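# Fit the camshaft into the engine case, gears timed

## Task

Push the camshaft's shaft fully home in the open bearing on the front face of the loose, free-standing engine case, so that the camshaft's large gear engages the small crank gear with correct timing: as the gears rotate, the marked tooth on the small gear has to land in one of the two marked gaps on the large gear. The engine case must still be standing upright at the end.

## Robot and tools

Robot and frame. Two arms, left_arm and right_arm, each with a two-finger parallel gripper. Everything uses one scene frame: origin at table-top height midway between the arms' nominal bases, +x pointing out over the table, +z up, and left_arm on the +y side. The calibrated bases sit at about (0.010, +0.304, 0.025) m for left_arm and (0.014, -0.350, 0.031) m for right_arm. Left and right in camera pictures do not follow the arm names. A gripper's fingers extend along its own +z axis and close along its own y axis. end_effector_position is the point between the finger pads, just short of the fingertips.

execute_actions(actions, cameras). actions is a list of actions. Each action is a table of at most 15 rows, and each row is one 1/30 s control step. A table with fewer rows keeps its final row for the remaining steps. Every row holds 14 numbers in [-1, 1], covering both arms even when only one moves: left_arm dx, dy, dz, rx, ry, rz, opening, then right_arm in the same order. dx to rz are offsets, not poses. They are measured along the scene axes from that arm's Hand target as it was when the action began, and every row counts from that same start rather than from the row before. Sending the same offset again therefore moves the arm further. On this scale 1.0 equals 0.6 m of travel or 180 degrees of turn. rx, ry, rz form a single rotation vector that turns the gripper about its own target position. If dx, dy, dz together have length above 1.0, they can be cut back along their direction. opening is absolute: +1 fully open (about 87 mm between pads), +0.5 about 69 mm, 0 about 43 mm, -0.5 about 18 mm, -1 closed. Note that 0 is a real opening command. To leave a gripper unchanged, resend its current value. Images come back only when actions is empty or cameras names them; ["all"] gives every camera.

move(target, speed, blend, opening_speed, blocking, cameras). target is either one 14-number row in the execute_actions layout or a list of up to 15 such rows. Every row is an offset from the Hand targets at the start of the move, not from the previous row. speed is the top path speed in m/s, from 0.002 to 2.9 (default 0.25), with turning capped at twice that value in rad/s. Give one value, or one per target. blend is in metres and rounds the corners at intermediate targets. The default of 0 stops at each one. opening_speed sets how fast the opening changes, in units per second on the -1 to +1 scale, minimum 0.2. blocking=false returns after about 0.5 s while the move continues. A move runs for at most 10 s in total. Its result adds a "move:" line saying how it ended (done, off_target, moving, held, fault) and which limits acted (paced = pose clipped, held = steps withheld). Neither done nor off_target tells you whether the gripper is touching anything.

wait(seconds 0 to 10) lets time pass, and any running move carries on. stop brakes a running move to rest. zoom_image(camera, region [x0, y0, x1, y1] in pixels, at most 504 by 504) enlarges part of the newest image from cam_head_left, cam_head_right, cam_high, cam_low, cam_left_wrist or cam_right_wrist. All of these are 896x504. read_manual only returns licence text. finished_scene(scene) closes the current scene permanently, so call it only once the camshaft is seated, timed and stable without the robot touching it.

Reading results. Each arm reports end_effector_position (m) and end_effector_quat_wxyz in the scene frame, and these can be a few centimetres off. It also reports its Hand target, which is the base for that arm's next offsets. grip_measured is on the same scale as the opening command. In Joint positions, the gripper value runs from 0 (closed) to 1 (open). Other lines are Joint torques, Joint velocities ("within noise" when the arm is still), Tool commands, Motor temperatures, and step readings of end_effector_position after action calls. The arm often stops short of or below its Hand target, or ends up tilted, especially at long reach. Check the result and images after each motion. If a gap remains, send it as an offset, and turn the gripper back if it has tilted. Sending all six pose numbers as 0 re-commands the current Hand target. Each control step limits orientation changes to 40 degrees from the measured orientation.

Gripping. Once the fingers touch a part, command an opening about 0.04 below the grip_measured reading at that moment for a firm hold. Use a smaller difference for a lighter one. Each pad pushes with up to roughly 20 N. Fast closing hits harder.

Things to avoid. Do not drop the camshaft or release it while it is still moving. Keep the engine case upright and on the table. Anything that leaves the table fails the scene. Do not strike fixed or heavy objects, and do not push hard. Faster motions and targets set further beyond a contact both press harder. To stop pushing against something, set the target back on the free side of the gripper. Keep the two arms, their grippers and wrist cameras clear of each other. A collision or squeeze between arms can fail the scene, and the clearance check will not always catch it. Never close one gripper on the other arm's fingers. Keep paths away from an arm's own base. Reaching toward poses the arm cannot get to, holding loads, or keeping an arm stretched out heats its motors. At 75 °C a MOTOR HOT line appears. At 90 °C the arm folds up and does nothing more, and at 100 °C it goes limp. Objects may get nudged now and then. The clock keeps running while you think, and during that time the arm holds its last command or a running move continues.

Each tool is called after "Emit:" as name([rows], argument=value, ...), one row to a line, values as JSON.

## Session

Emit:
execute_actions(actions=[])

Scene clock: 0.00 s.
left_arm: end_effector_position=(+0.2761, +0.2475, +0.0832) grip_measured=+1.000 end_effector_quat_wxyz=(+0.489, -0.231, +0.841, -0.007) | right_arm: end_effector_position=(+0.2485, -0.2082, +0.2399) grip_measured=+0.980 end_effector_quat_wxyz=(+0.560, +0.105, +0.766, +0.299)
Joint positions: left_arm=[-0.473 0.969 0.323 -0.055 -0.629 -0.743 1] | right_arm=[0.613 0.494 0.463 -0.172 0.254 0.678 0.99]
Joint velocities: within noise
Joint torques (N m): no reading
Motor temperatures (°C): left_arm=[21 29 27 30 22 24 22] | right_arm=[23 29 26 26 19 24 20]
Heat: left arm: 30 °C; right arm: 29 °C.
Hand target: left_arm +0.2784, +0.2462, +0.0872; +0.493, -0.232, +0.839, -0.011 | right_arm +0.2495, -0.2076, +0.2478; +0.565, +0.106, +0.759, +0.304
Tool commands: left_gripper/opening=+1.0 right_gripper/opening=+1.0

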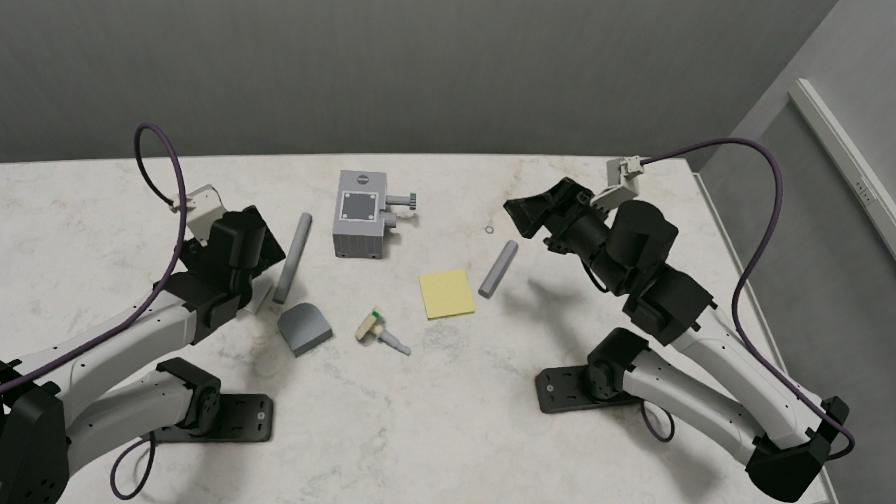

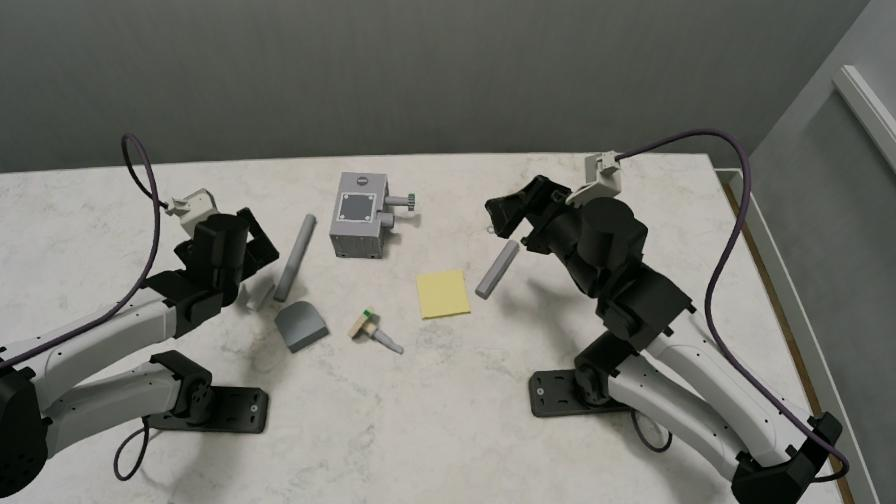

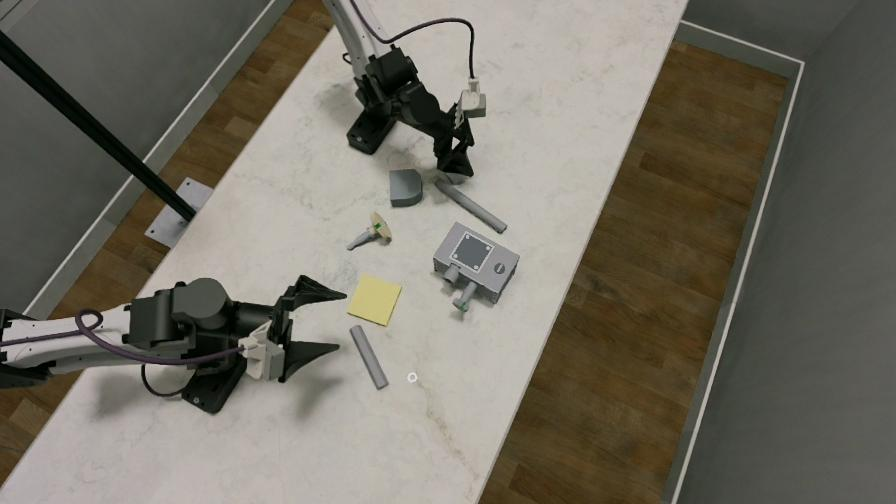

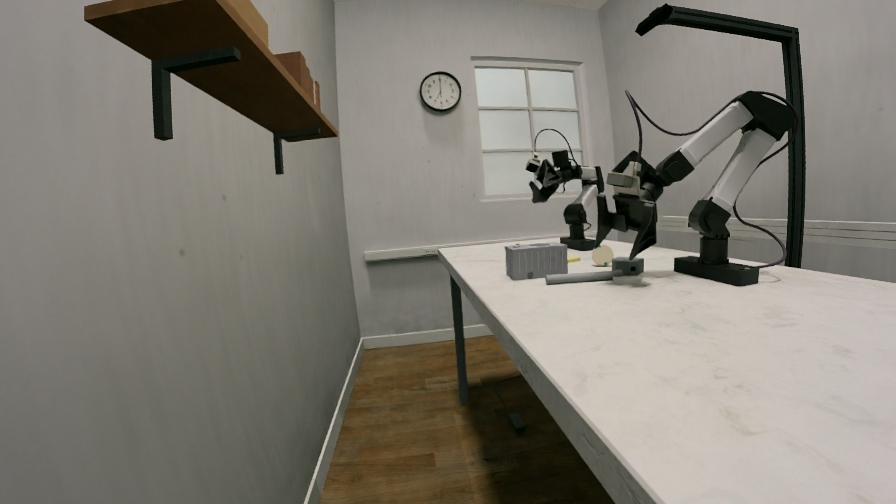

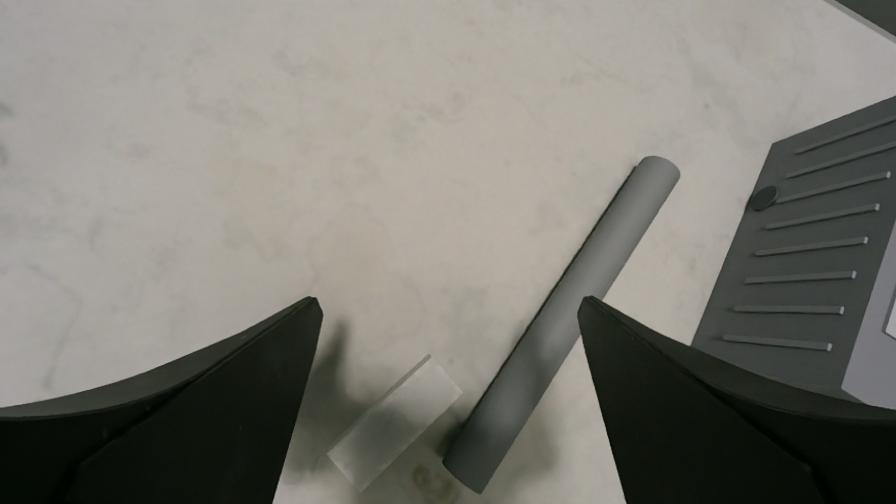

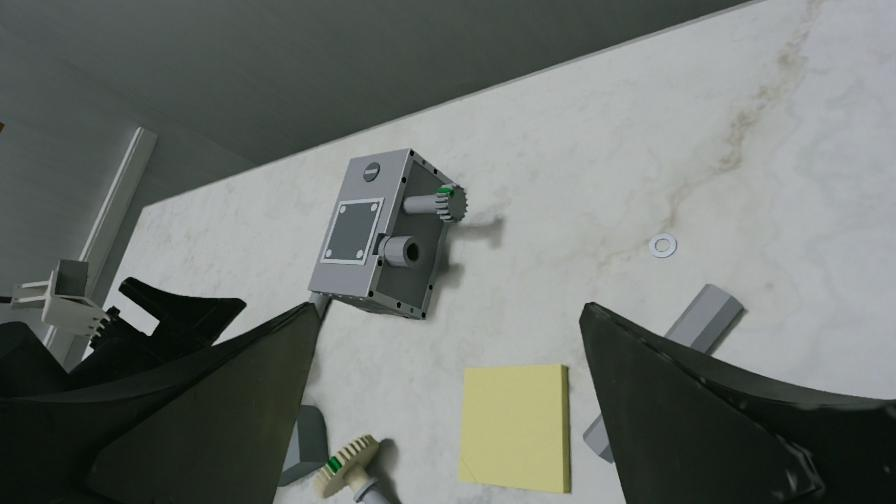

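Emit:
zoom_image(camera="cam_right_wrist", region=[290, 130, 490, 330])

Emit:
zoom_image(camera="cam_head_right", region=[320, 280, 440, 370])

Emit:
zoom_image(camera="cam_high", region=[330, 190, 530, 320])

Emit:
zoom_image(camera="cam_right_wrist", region=[270, 404, 420, 504])

Emit:
zoom_image(camera="cam_head_left", region=[320, 160, 430, 265])

Scaled by 2.520.

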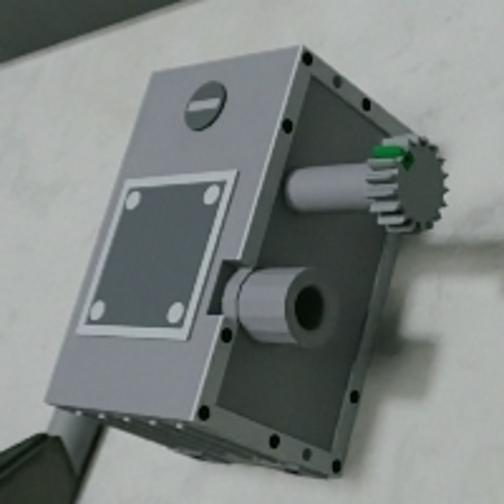

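Scaled by 4.200.

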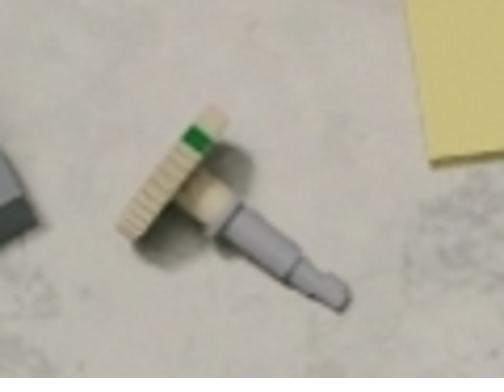

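Scaled by 2.520.

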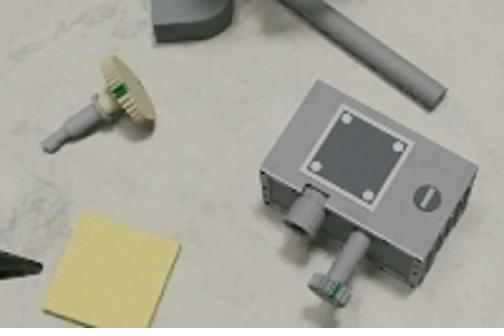

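Scaled by 3.360.

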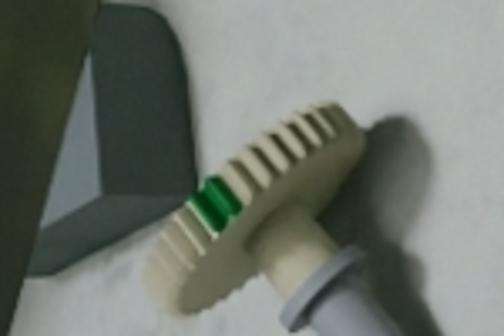

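Scaled by 4.582.

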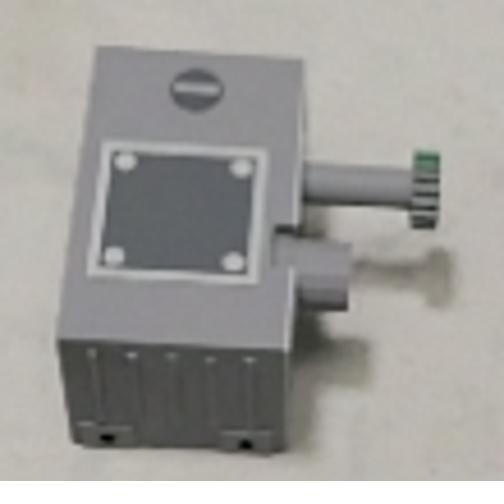

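Emit:
move(target=[0,0.12,0.15,0,0,0,1,-0.174,0.396,-0.06,-0.584,-0.117,0.703,0], speed=0.4, cameras=["all"])

Scene clock: 66.10 s.
left_arm: end_effector_position=(+0.2746, +0.3187, +0.1619) grip_measured=+1.000 end_effector_quat_wxyz=(+0.480, -0.235, +0.845, -0.003) | right_arm: end_effector_position=(+0.1428, +0.0263, +0.2096) grip_measured=+0.000 end_effector_quat_wxyz=(-0.053, +0.954, -0.296, -0.003)
Joint positions: left_arm=[-0.015 0.751 0.562 -0.403 -0.263 -0.451 1] | right_arm=[1.341 2.067 2.16 -1.558 0.001 -1.2 0.5]
Joint torques (N m): left_arm=[0.9 -1.1 11.75 1.79 0.07 0.15] | right_arm=[-0.1 -10.41 8.92 0.45 0.08 -0.1]
Motor temperatures (°C): left_arm=[21 28 34 33 22 23 22] | right_arm=[23 29 33 32 19 23 20]
Heat: left arm: 34 °C; right arm: 33 °C.
Hand target: left_arm +0.2784, +0.3182, +0.1773; +0.493, -0.232, +0.839, -0.010 | right_arm +0.1450, +0.0300, +0.2117; -0.002, +0.956, -0.294, -0.001
Off the commanded pose: left_arm 0.016 m, 2 deg | right_arm 0.005 m, 6 deg.
joint sent to its limit (right arm) — joint 4 (wrist pitch), lower limit. The joint targets are off in orientation, not in position.
move: off_target (left_arm, right_arm)
camera_calibration:
cam_left_wrist: T_world_to_cam=[[0.397676, -0.892751, 0.211777, 0.142436], [-0.904918, -0.419753, -0.0702191, 0.411635], [0.151582, -0.163716, -0.974792, 0.315085], [0, 0, 0, 1]] pos_world=[0.268092, 0.35153, 0.305883]
cam_right_wrist: T_world_to_cam=[[0.571558, 0.814505, 0.0995077, -0.125996], [0.508818, -0.446938, 0.735765, -0.193616], [0.643758, -0.369901, -0.669887, 0.202623], [0, 0, 0, 1]] pos_world=[0.040089, 0.0910402, 0.290728]

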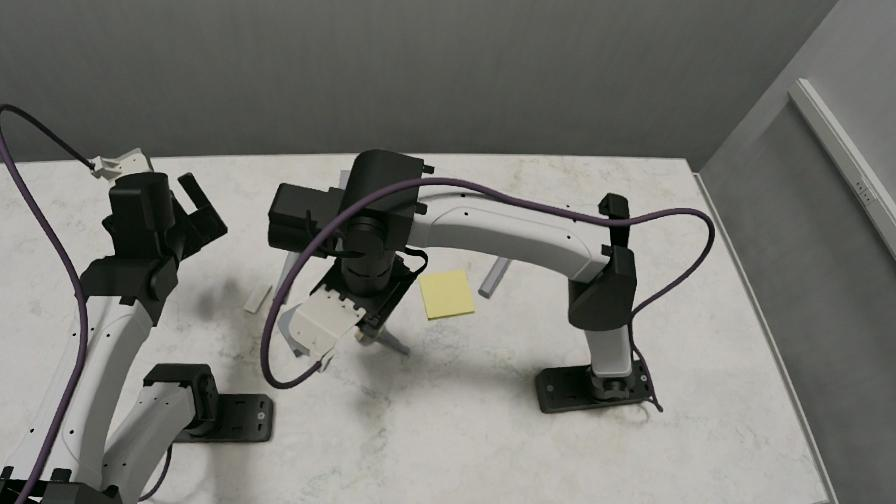

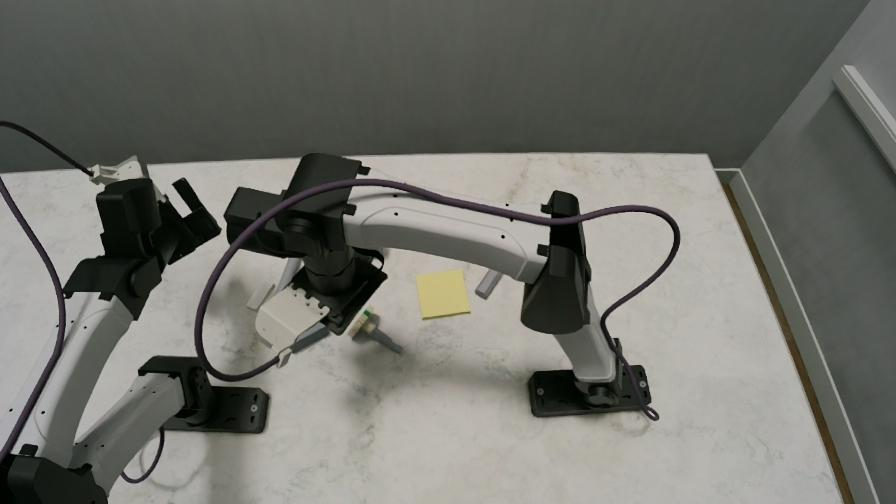

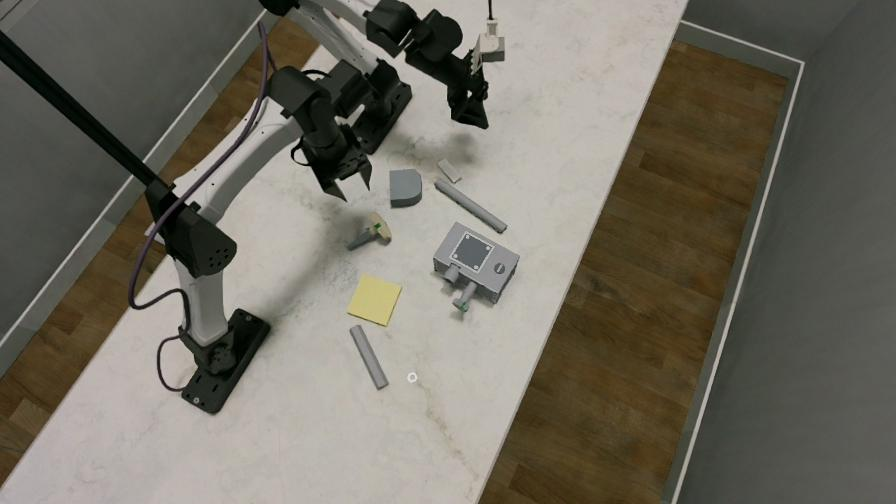

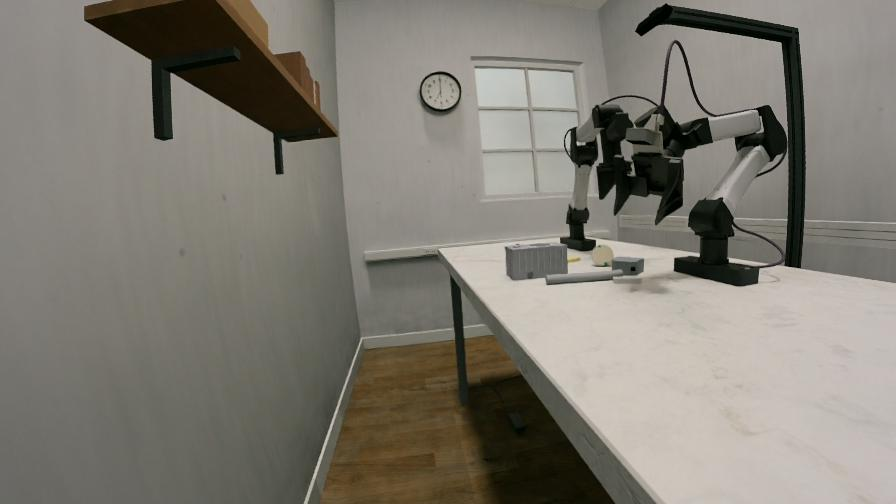

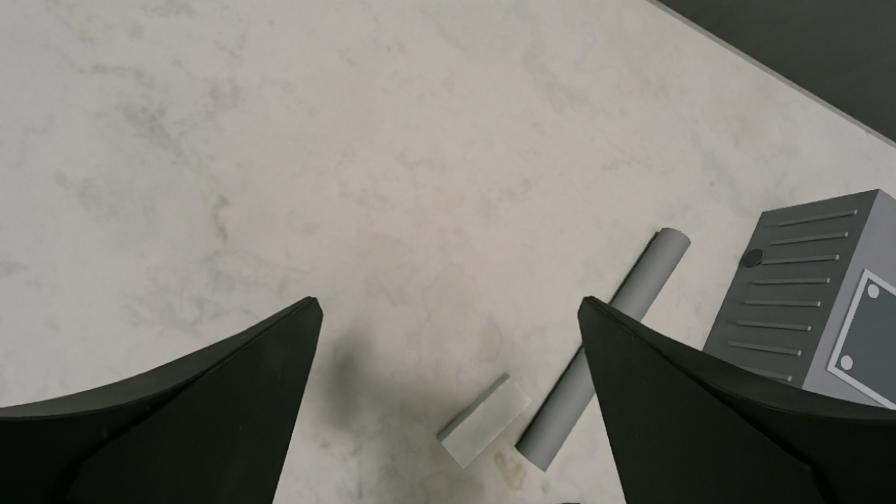

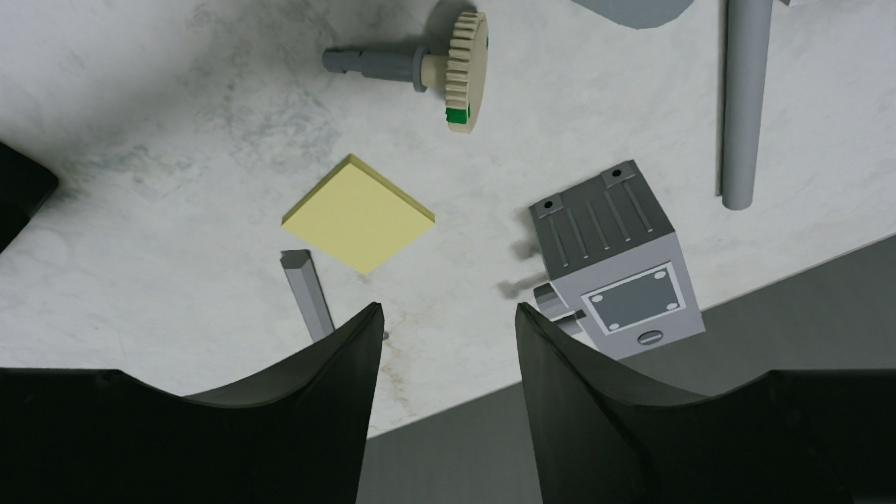

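Emit:
zoom_image(camera="cam_right_wrist", region=[310, 0, 510, 150])

Emit:
zoom_image(camera="cam_high", region=[340, 200, 410, 260])

Emit:
zoom_image(camera="cam_low", region=[580, 230, 660, 290])

Emit:
zoom_image(camera="cam_high", region=[420, 210, 530, 320])

Scaled by 2.520.

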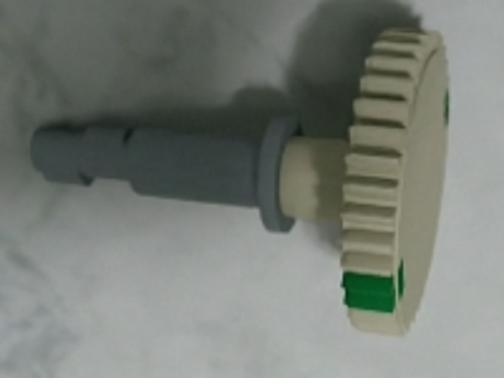

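Scaled by 7.200.

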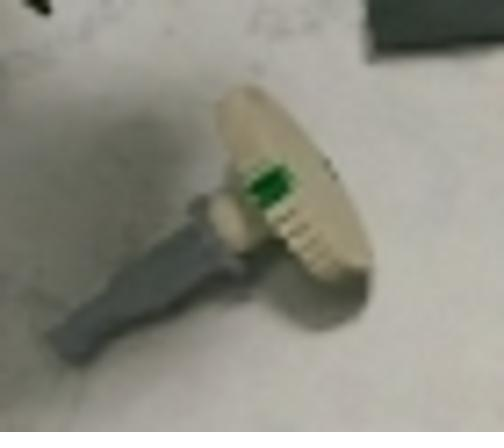

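Scaled by 6.300.

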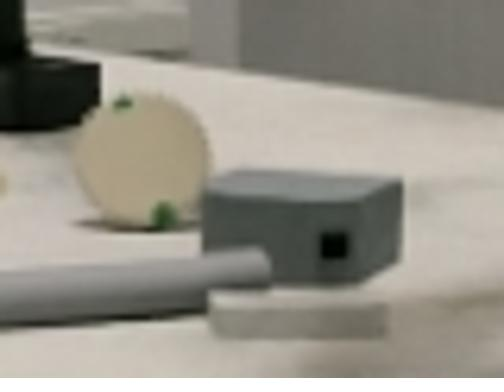

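Scaled by 4.582.

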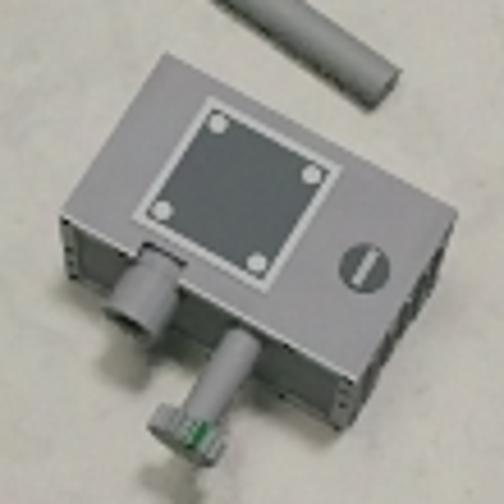

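Emit:
move(target=[0,0,0,0,0,0,1,0.153,-0.085,-0.186,0.259,0.223,0.053,0.2], speed=0.4, cameras=["cam_right_wrist","cam_head_right","cam_high"])

Scene clock: 128.10 s.
left_arm: end_effector_position=(+0.2745, +0.3186, +0.1618) grip_measured=+1.000 end_effector_quat_wxyz=(+0.480, -0.235, +0.845, -0.003) | right_arm: end_effector_position=(+0.2425, -0.0217, +0.1015) grip_measured=+0.200 end_effector_quat_wxyz=(-0.281, +0.845, -0.212, -0.402)
Joint positions: left_arm=[-0.015 0.751 0.562 -0.403 -0.263 -0.451 1] | right_arm=[0.631 2.062 1.507 -1.155 -1.019 -2.098 0.6]
Joint torques (N m): left_arm=[0.84 -1.14 11.75 1.8 0.07 0.16] | right_arm=[0.34 -10.91 5.22 0.04 -0.55 -0.09]
Motor temperatures (°C): left_arm=[21 28 45 34 22 23 22] | right_arm=[23 38 35 26 19 23 20]
Heat: left arm: 45 °C; right arm: 38 °C.
Hand target: left_arm +0.2784, +0.3182, +0.1773; +0.493, -0.232, +0.839, -0.011 | right_arm +0.2368, -0.0209, +0.1001; -0.274, +0.840, -0.176, -0.434
Off the commanded pose: left_arm 0.016 m, 2 deg | right_arm 0.006 m, 6 deg.
joint sent to its limit (right arm) — joint 6 (wrist roll), lower limit. The joint targets are off in orientation, not in position.
move: off_target (left_arm, right_arm)
camera_calibration:
cam_right_wrist: T_world_to_cam=[[0.588593, 0.751599, 0.297754, -0.158797], [0.804009, -0.582689, -0.118505, -0.174046], [0.0844295, 0.309148, -0.947259, 0.226773], [0, 0, 0, 1]] pos_world=[0.214255, -0.0521693, 0.24147]
Images, in order (width x height): cam_head_right 896x504, cam_high 896x504, cam_right_wrist 896x504.

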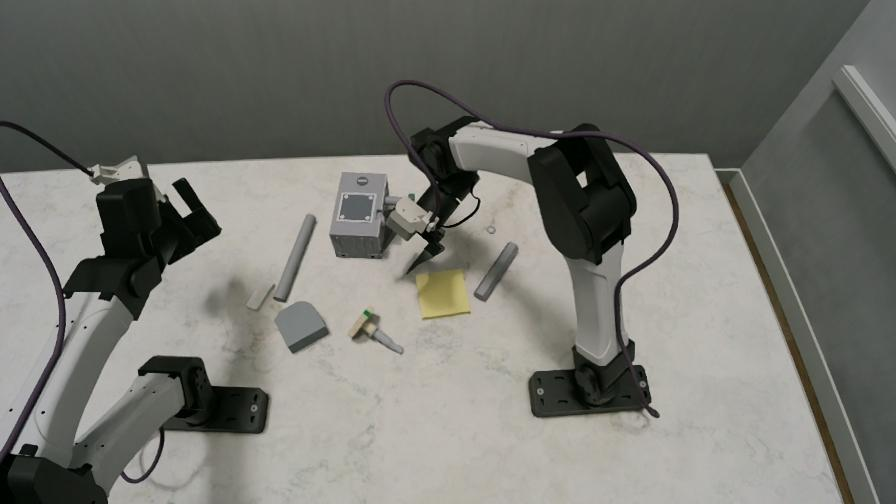

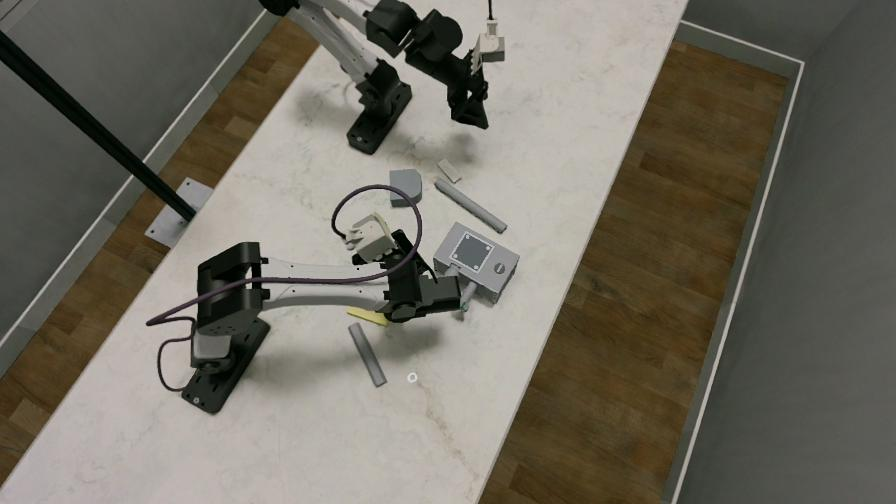

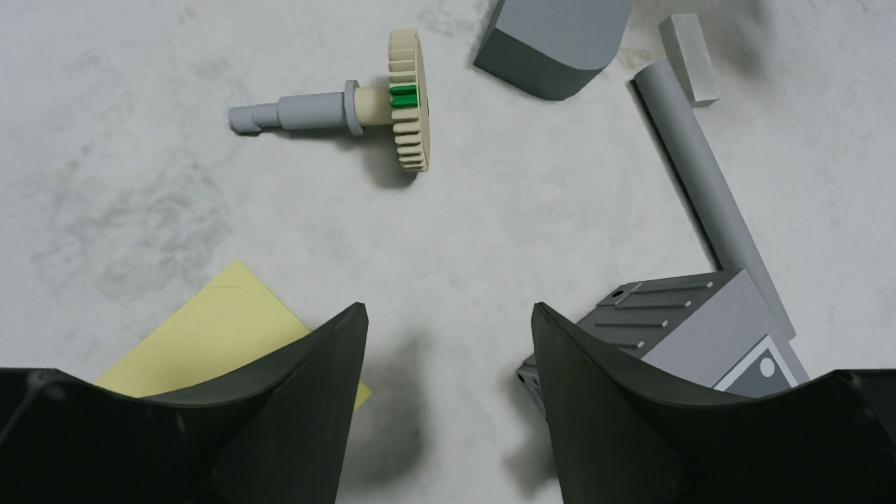

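Emit:
move(target=[0,0,0,0,0,0,1,-0.058,0.038,-0.032,-0.0299,-0.0444,-0.0178,0.2], cameras=["cam_right_wrist","cam_high","cam_head_right"])

Scene clock: 142.73 s.
left_arm: end_effector_position=(+0.2745, +0.3186, +0.1618) grip_measured=+1.000 end_effector_quat_wxyz=(+0.480, -0.235, +0.845, -0.003) | right_arm: end_effector_position=(+0.1988, -0.0002, +0.0657) grip_measured=+0.200 end_effector_quat_wxyz=(-0.239, +0.874, -0.206, -0.369)
Joint positions: left_arm=[-0.015 0.751 0.562 -0.403 -0.263 -0.451 1] | right_arm=[0.793 2.001 1.326 -0.862 -0.91 -1.871 0.6]
Joint torques (N m): left_arm=[0.92 -1.2 11.7 1.79 0.06 0.17] | right_arm=[-0.29 -15.6 5.05 0.53 -0.39 0.12]
Heat: left arm: 46 °C; right arm: 39 °C.
Hand target: left_arm +0.2784, +0.3182, +0.1773; +0.493, -0.232, +0.839, -0.011 | right_arm +0.2020, +0.0018, +0.0809; -0.258, +0.875, -0.200, -0.357
Off the commanded pose: left_arm 0.016 m, 2 deg | right_arm 0.016 m, 3 deg.
move: off_target (left_arm, right_arm)
camera_calibration:
cam_right_wrist: T_world_to_cam=[[0.541265, 0.799671, 0.259922, -0.126645], [0.8298, -0.557944, -0.011426, -0.142801], [0.135885, 0.221867, -0.965562, 0.180923], [0, 0, 0, 1]] pos_world=[0.16246, -0.0185411, 0.205979]
Images, in order (width x height): cam_head_right 896x504, cam_high 896x504, cam_right_wrist 896x504.

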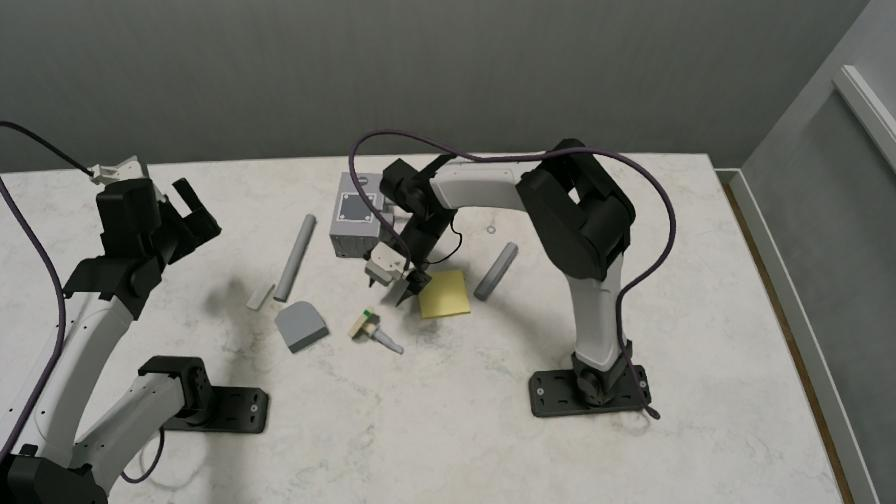

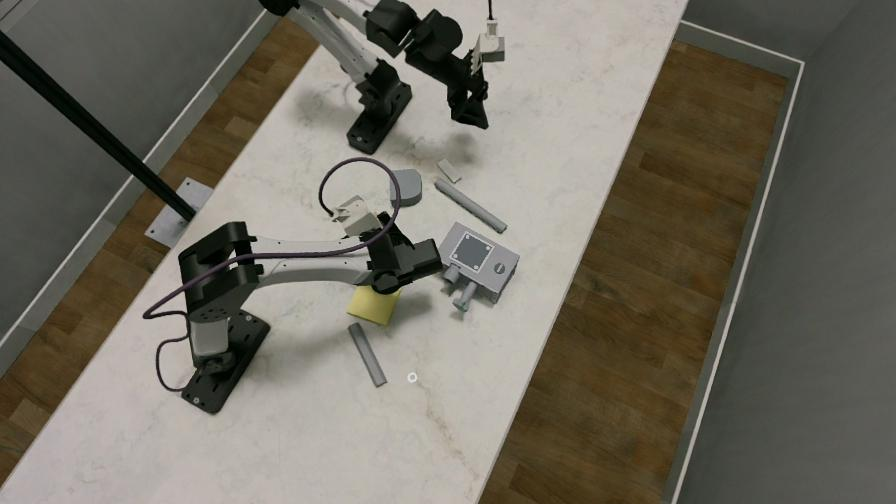

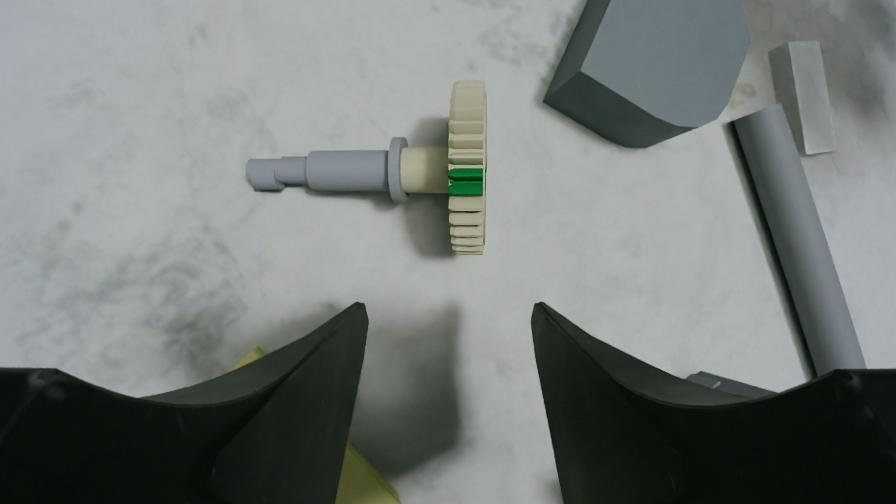

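Emit:
move(target=[0,0,0,0,0,0,1,-0.037,0.053,-0.026,0,0,0,0.2], speed=0.15, cameras=["cam_right_wrist"])

Scene clock: 151.03 s.
left_arm: end_effector_position=(+0.2745, +0.3186, +0.1618) grip_measured=+1.000 end_effector_quat_wxyz=(+0.480, -0.235, +0.845, -0.003) | right_arm: end_effector_position=(+0.1781, +0.0320, +0.0583) grip_measured=+0.200 end_effector_quat_wxyz=(-0.247, +0.876, -0.201, -0.362)
Joint positions: left_arm=[-0.015 0.751 0.562 -0.403 -0.263 -0.451 1] | right_arm=[0.896 2.001 1.288 -0.671 -0.894 -1.705 0.6]
Joint torques (N m): left_arm=[0.88 -1.14 11.74 1.79 0.08 0.17] | right_arm=[-0.2 -13.29 5.19 0.74 -0.37 0.08]
Heat: left arm: 47 °C; right arm: 40 °C.
Hand target: left_arm +0.2784, +0.3182, +0.1773; +0.493, -0.232, +0.839, -0.011 | right_arm +0.1798, +0.0336, +0.0653; -0.258, +0.875, -0.200, -0.357
Off the commanded pose: left_arm 0.016 m, 2 deg | right_arm 0.007 m, 1 deg.
move: off_target (left_arm)
camera_calibration:
cam_right_wrist: T_world_to_cam=[[0.536903, 0.795401, 0.281198, -0.139644], [0.82942, -0.558614, -0.00354329, -0.108156], [0.154263, 0.235134, -0.959643, 0.16542], [0, 0, 0, 1]] pos_world=[0.139164, 0.0117595, 0.197629]
Images, in order (width x height): cam_right_wrist 896x504.

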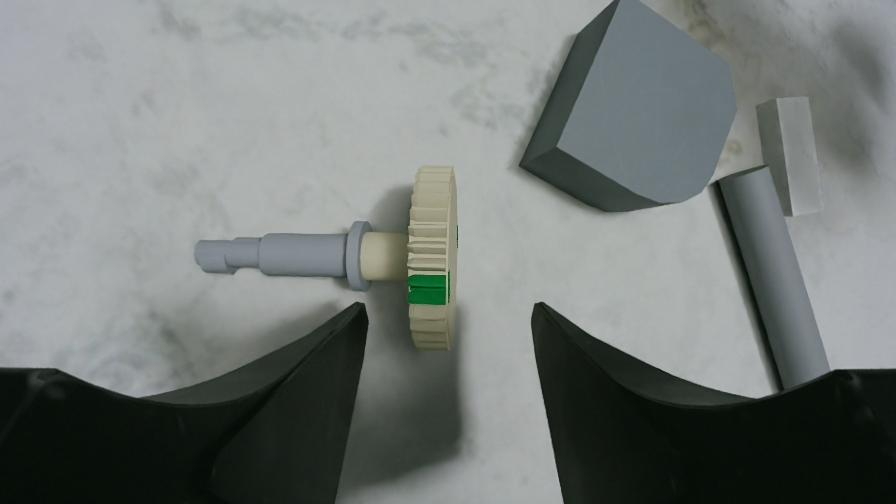

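Emit:
move(target=[0,0,0,0,0,0,1,-0.0055,-0.006,-0.016,0,0,0,0.2], speed=0.1, cameras=["cam_right_wrist"])

Scene clock: 158.50 s.
left_arm: end_effector_position=(+0.2745, +0.3186, +0.1618) grip_measured=+1.000 end_effector_quat_wxyz=(+0.480, -0.235, +0.845, -0.003) | right_arm: end_effector_position=(+0.1751, +0.0280, +0.0487) grip_measured=+0.200 end_effector_quat_wxyz=(-0.247, +0.876, -0.202, -0.362)
Joint positions: left_arm=[-0.015 0.751 0.562 -0.403 -0.263 -0.451 1] | right_arm=[0.896 2.001 1.245 -0.626 -0.893 -1.703 0.6]
Joint torques (N m): left_arm=[0.85 -1.14 11.74 1.79 0.08 0.15] | right_arm=[-0.17 -13.18 5.07 0.78 -0.37 0.11]
Heat: left arm: 47 °C; right arm: 40 °C.
Hand target: left_arm +0.2784, +0.3182, +0.1773; +0.493, -0.232, +0.839, -0.011 | right_arm +0.1764, +0.0300, +0.0557; -0.258, +0.875, -0.200, -0.357
Off the commanded pose: left_arm 0.016 m, 2 deg | right_arm 0.007 m, 1 deg.
move: off_target (left_arm)
camera_calibration:
cam_right_wrist: T_world_to_cam=[[0.537927, 0.79485, 0.2808, -0.132318], [0.828664, -0.559738, -0.00303946, -0.107728], [0.154758, 0.234324, -0.959762, 0.157539], [0, 0, 0, 1]] pos_world=[0.136068, 0.0079584, 0.188027]
Images, in order (width x height): cam_right_wrist 896x504.

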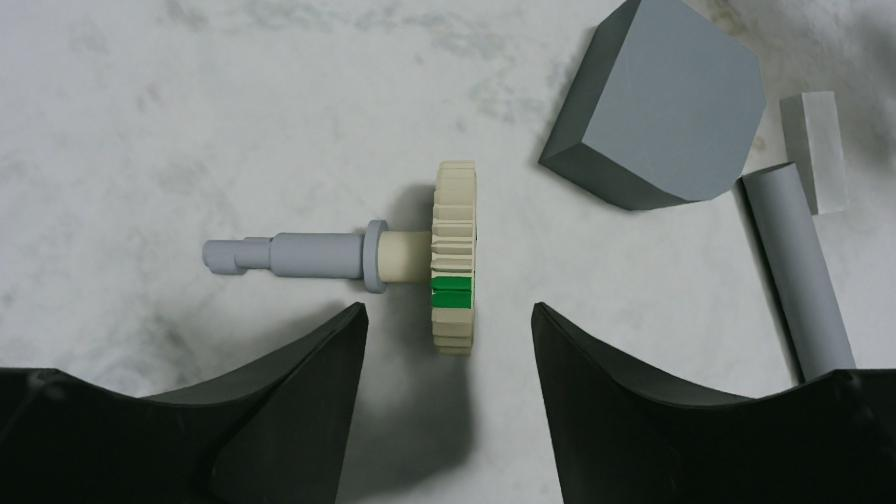

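Emit:
move(target=[0,0,0,0,0,0,1,0,0,0,0,0,0,-0.9], opening_speed=0.6, cameras=["cam_right_wrist"])

Scene clock: 163.80 s.
left_arm: end_effector_position=(+0.2745, +0.3186, +0.1618) grip_measured=+1.000 end_effector_quat_wxyz=(+0.480, -0.235, +0.845, -0.003) | right_arm: end_effector_position=(+0.1759, +0.0290, +0.0490) grip_measured=-0.649 end_effector_quat_wxyz=(-0.249, +0.876, -0.201, -0.361)
Joint positions: left_arm=[-0.015 0.751 0.562 -0.403 -0.263 -0.451 1] | right_arm=[0.896 2.001 1.245 -0.621 -0.893 -1.702 0.176]
Joint torques (N m): left_arm=[0.91 -1.17 11.74 1.78 0.08 0.16] | right_arm=[-0.12 -13.22 5.16 0.72 -0.37 0.13]
Heat: left arm: 47 °C; right arm: 40 °C.
Hand target: left_arm +0.2784, +0.3182, +0.1773; +0.493, -0.232, +0.839, -0.011 | right_arm +0.1764, +0.0300, +0.0557; -0.257, +0.875, -0.200, -0.358
Off the commanded pose: left_arm 0.016 m, 2 deg | right_arm 0.007 m, 1 deg.
move: off_target (left_arm)
camera_calibration:
cam_right_wrist: T_world_to_cam=[[0.537171, 0.793495, 0.28603, -0.133671], [0.828533, -0.559934, -0.00265524, -0.107806], [0.158051, 0.238411, -0.958217, 0.156638], [0, 0, 0, 1]] pos_world=[0.136368, 0.00835849, 0.188041]
Images, in order (width x height): cam_right_wrist 896x504.

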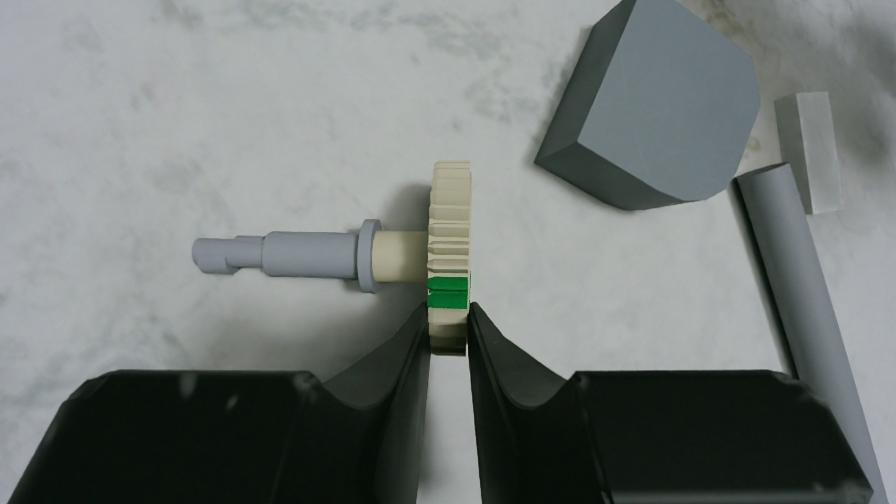

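Emit:
move([
  [0,0,0,0,0,0,1,0,0,0.2,0,0,0,-0.9],
  [0,0,0,0,0,0,1,0.298,-0.383,0.157,-0.442,0.296,-0.766,-0.9],
], speed=[0.12,0.3], cameras=["all"])

Scene clock: 194.97 s.
left_arm: end_effector_position=(+0.2745, +0.3186, +0.1618) grip_measured=+1.000 end_effector_quat_wxyz=(+0.480, -0.235, +0.845, -0.003) | right_arm: end_effector_position=(+0.3522, -0.2015, +0.1467) grip_measured=-0.649 end_effector_quat_wxyz=(-0.070, +0.067, +0.994, +0.049)
Joint positions: left_arm=[-0.015 0.751 0.562 -0.403 -0.263 -0.451 1] | right_arm=[0.301 2.21 2.093 -1.55 -0.142 0.428 0.175]
Joint torques (N m): left_arm=[0.87 -1.11 11.77 1.77 0.09 0.16] | right_arm=[-0.25 -11.78 9.4 0.08 -0.01 0.12]
Heat: left arm: 49 °C; right arm: 42 °C.
Hand target: left_arm +0.2784, +0.3182, +0.1773; +0.493, -0.232, +0.839, -0.011 | right_arm +0.3553, -0.1998, +0.1499; -0.156, +0.062, +0.986, +0.010
Off the commanded pose: left_arm 0.016 m, 2 deg | right_arm 0.005 m, 11 deg.
joint sent to its limit (right arm) — joint 4 (wrist pitch), lower limit. The joint targets are off in orientation, not in position.
move: off_target (left_arm, right_arm)
camera_calibration:
cam_left_wrist: T_world_to_cam=[[0.397517, -0.892821, 0.21178, 0.142524], [-0.905054, -0.419525, -0.0698225, 0.411465], [0.151186, -0.163916, -0.97482, 0.315173], [0, 0, 0, 1]] pos_world=[0.268093, 0.35153, 0.305783]
cam_right_wrist: T_world_to_cam=[[-0.148065, -0.985164, -0.0867661, -0.135859], [-0.530089, 0.00499023, 0.847927, 0.0848751], [-0.834915, 0.171542, -0.522964, 0.549672], [0, 0, 0, 1]] pos_world=[0.483805, -0.228559, 0.203703]

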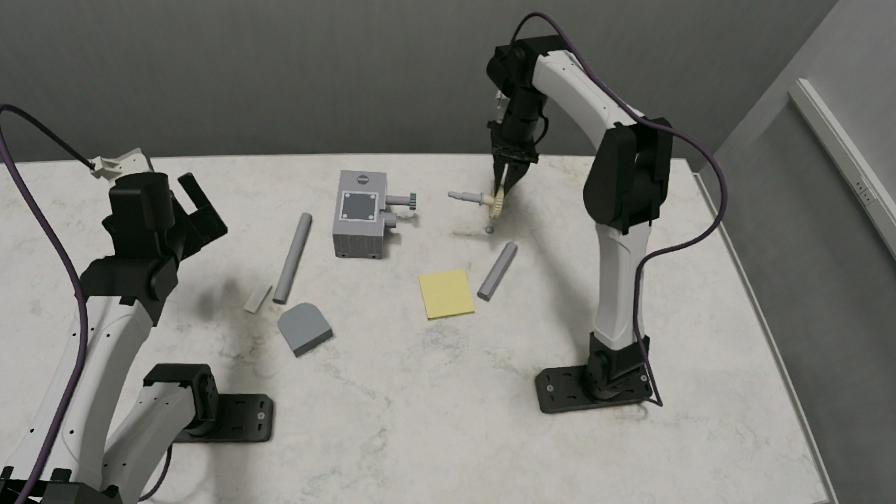

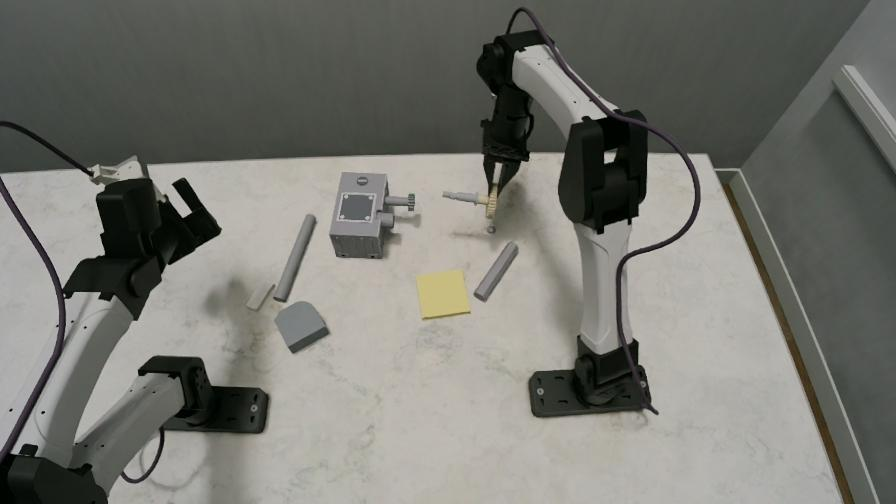

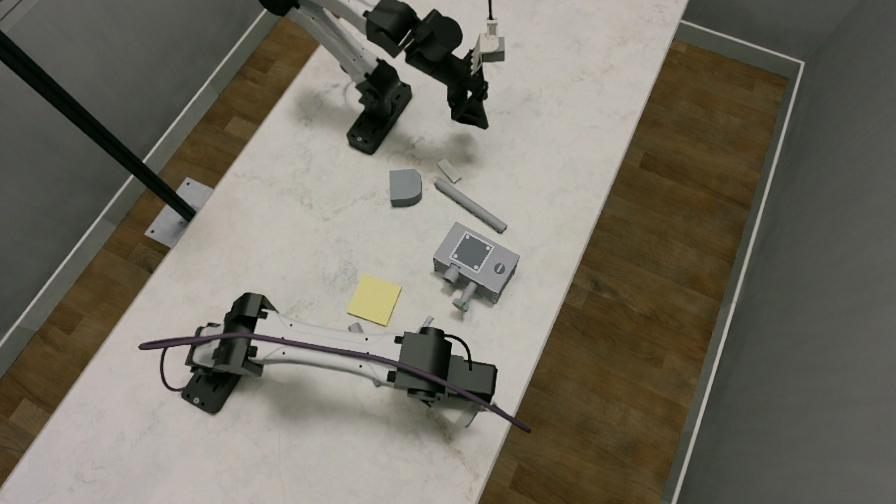

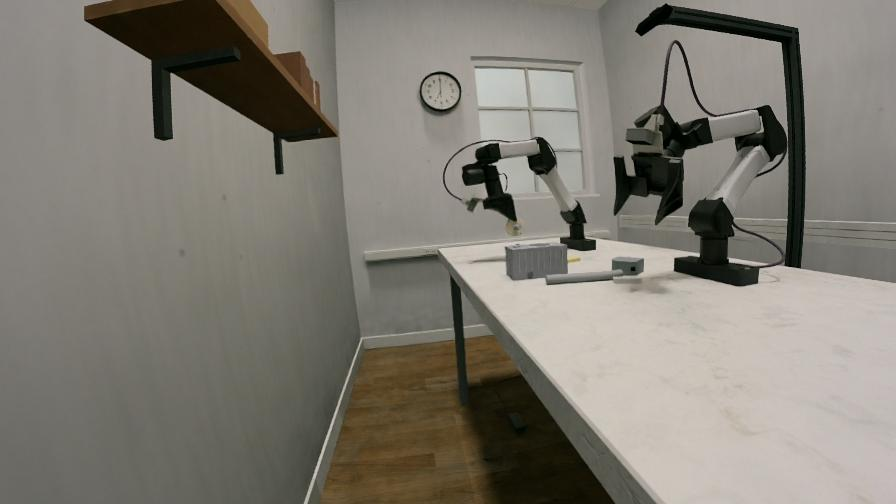

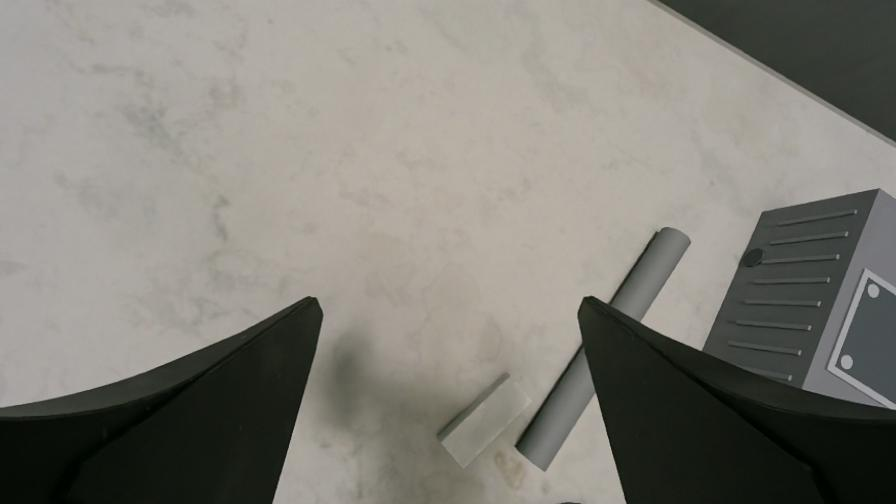

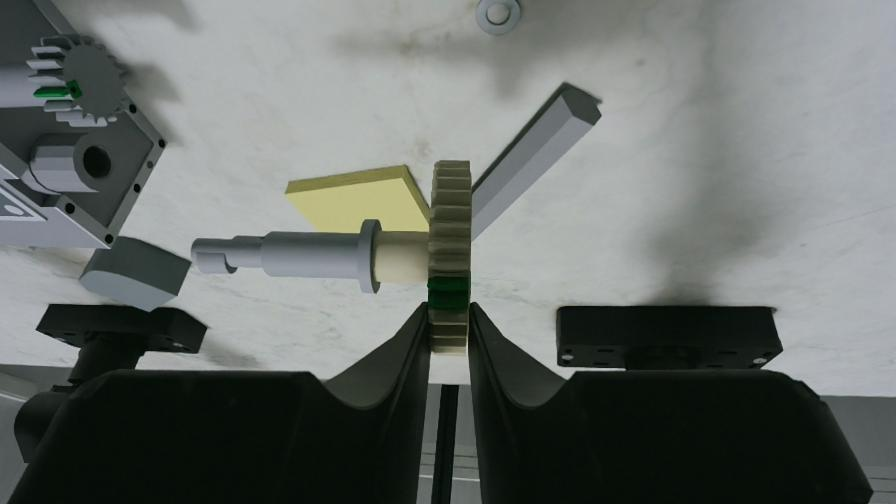

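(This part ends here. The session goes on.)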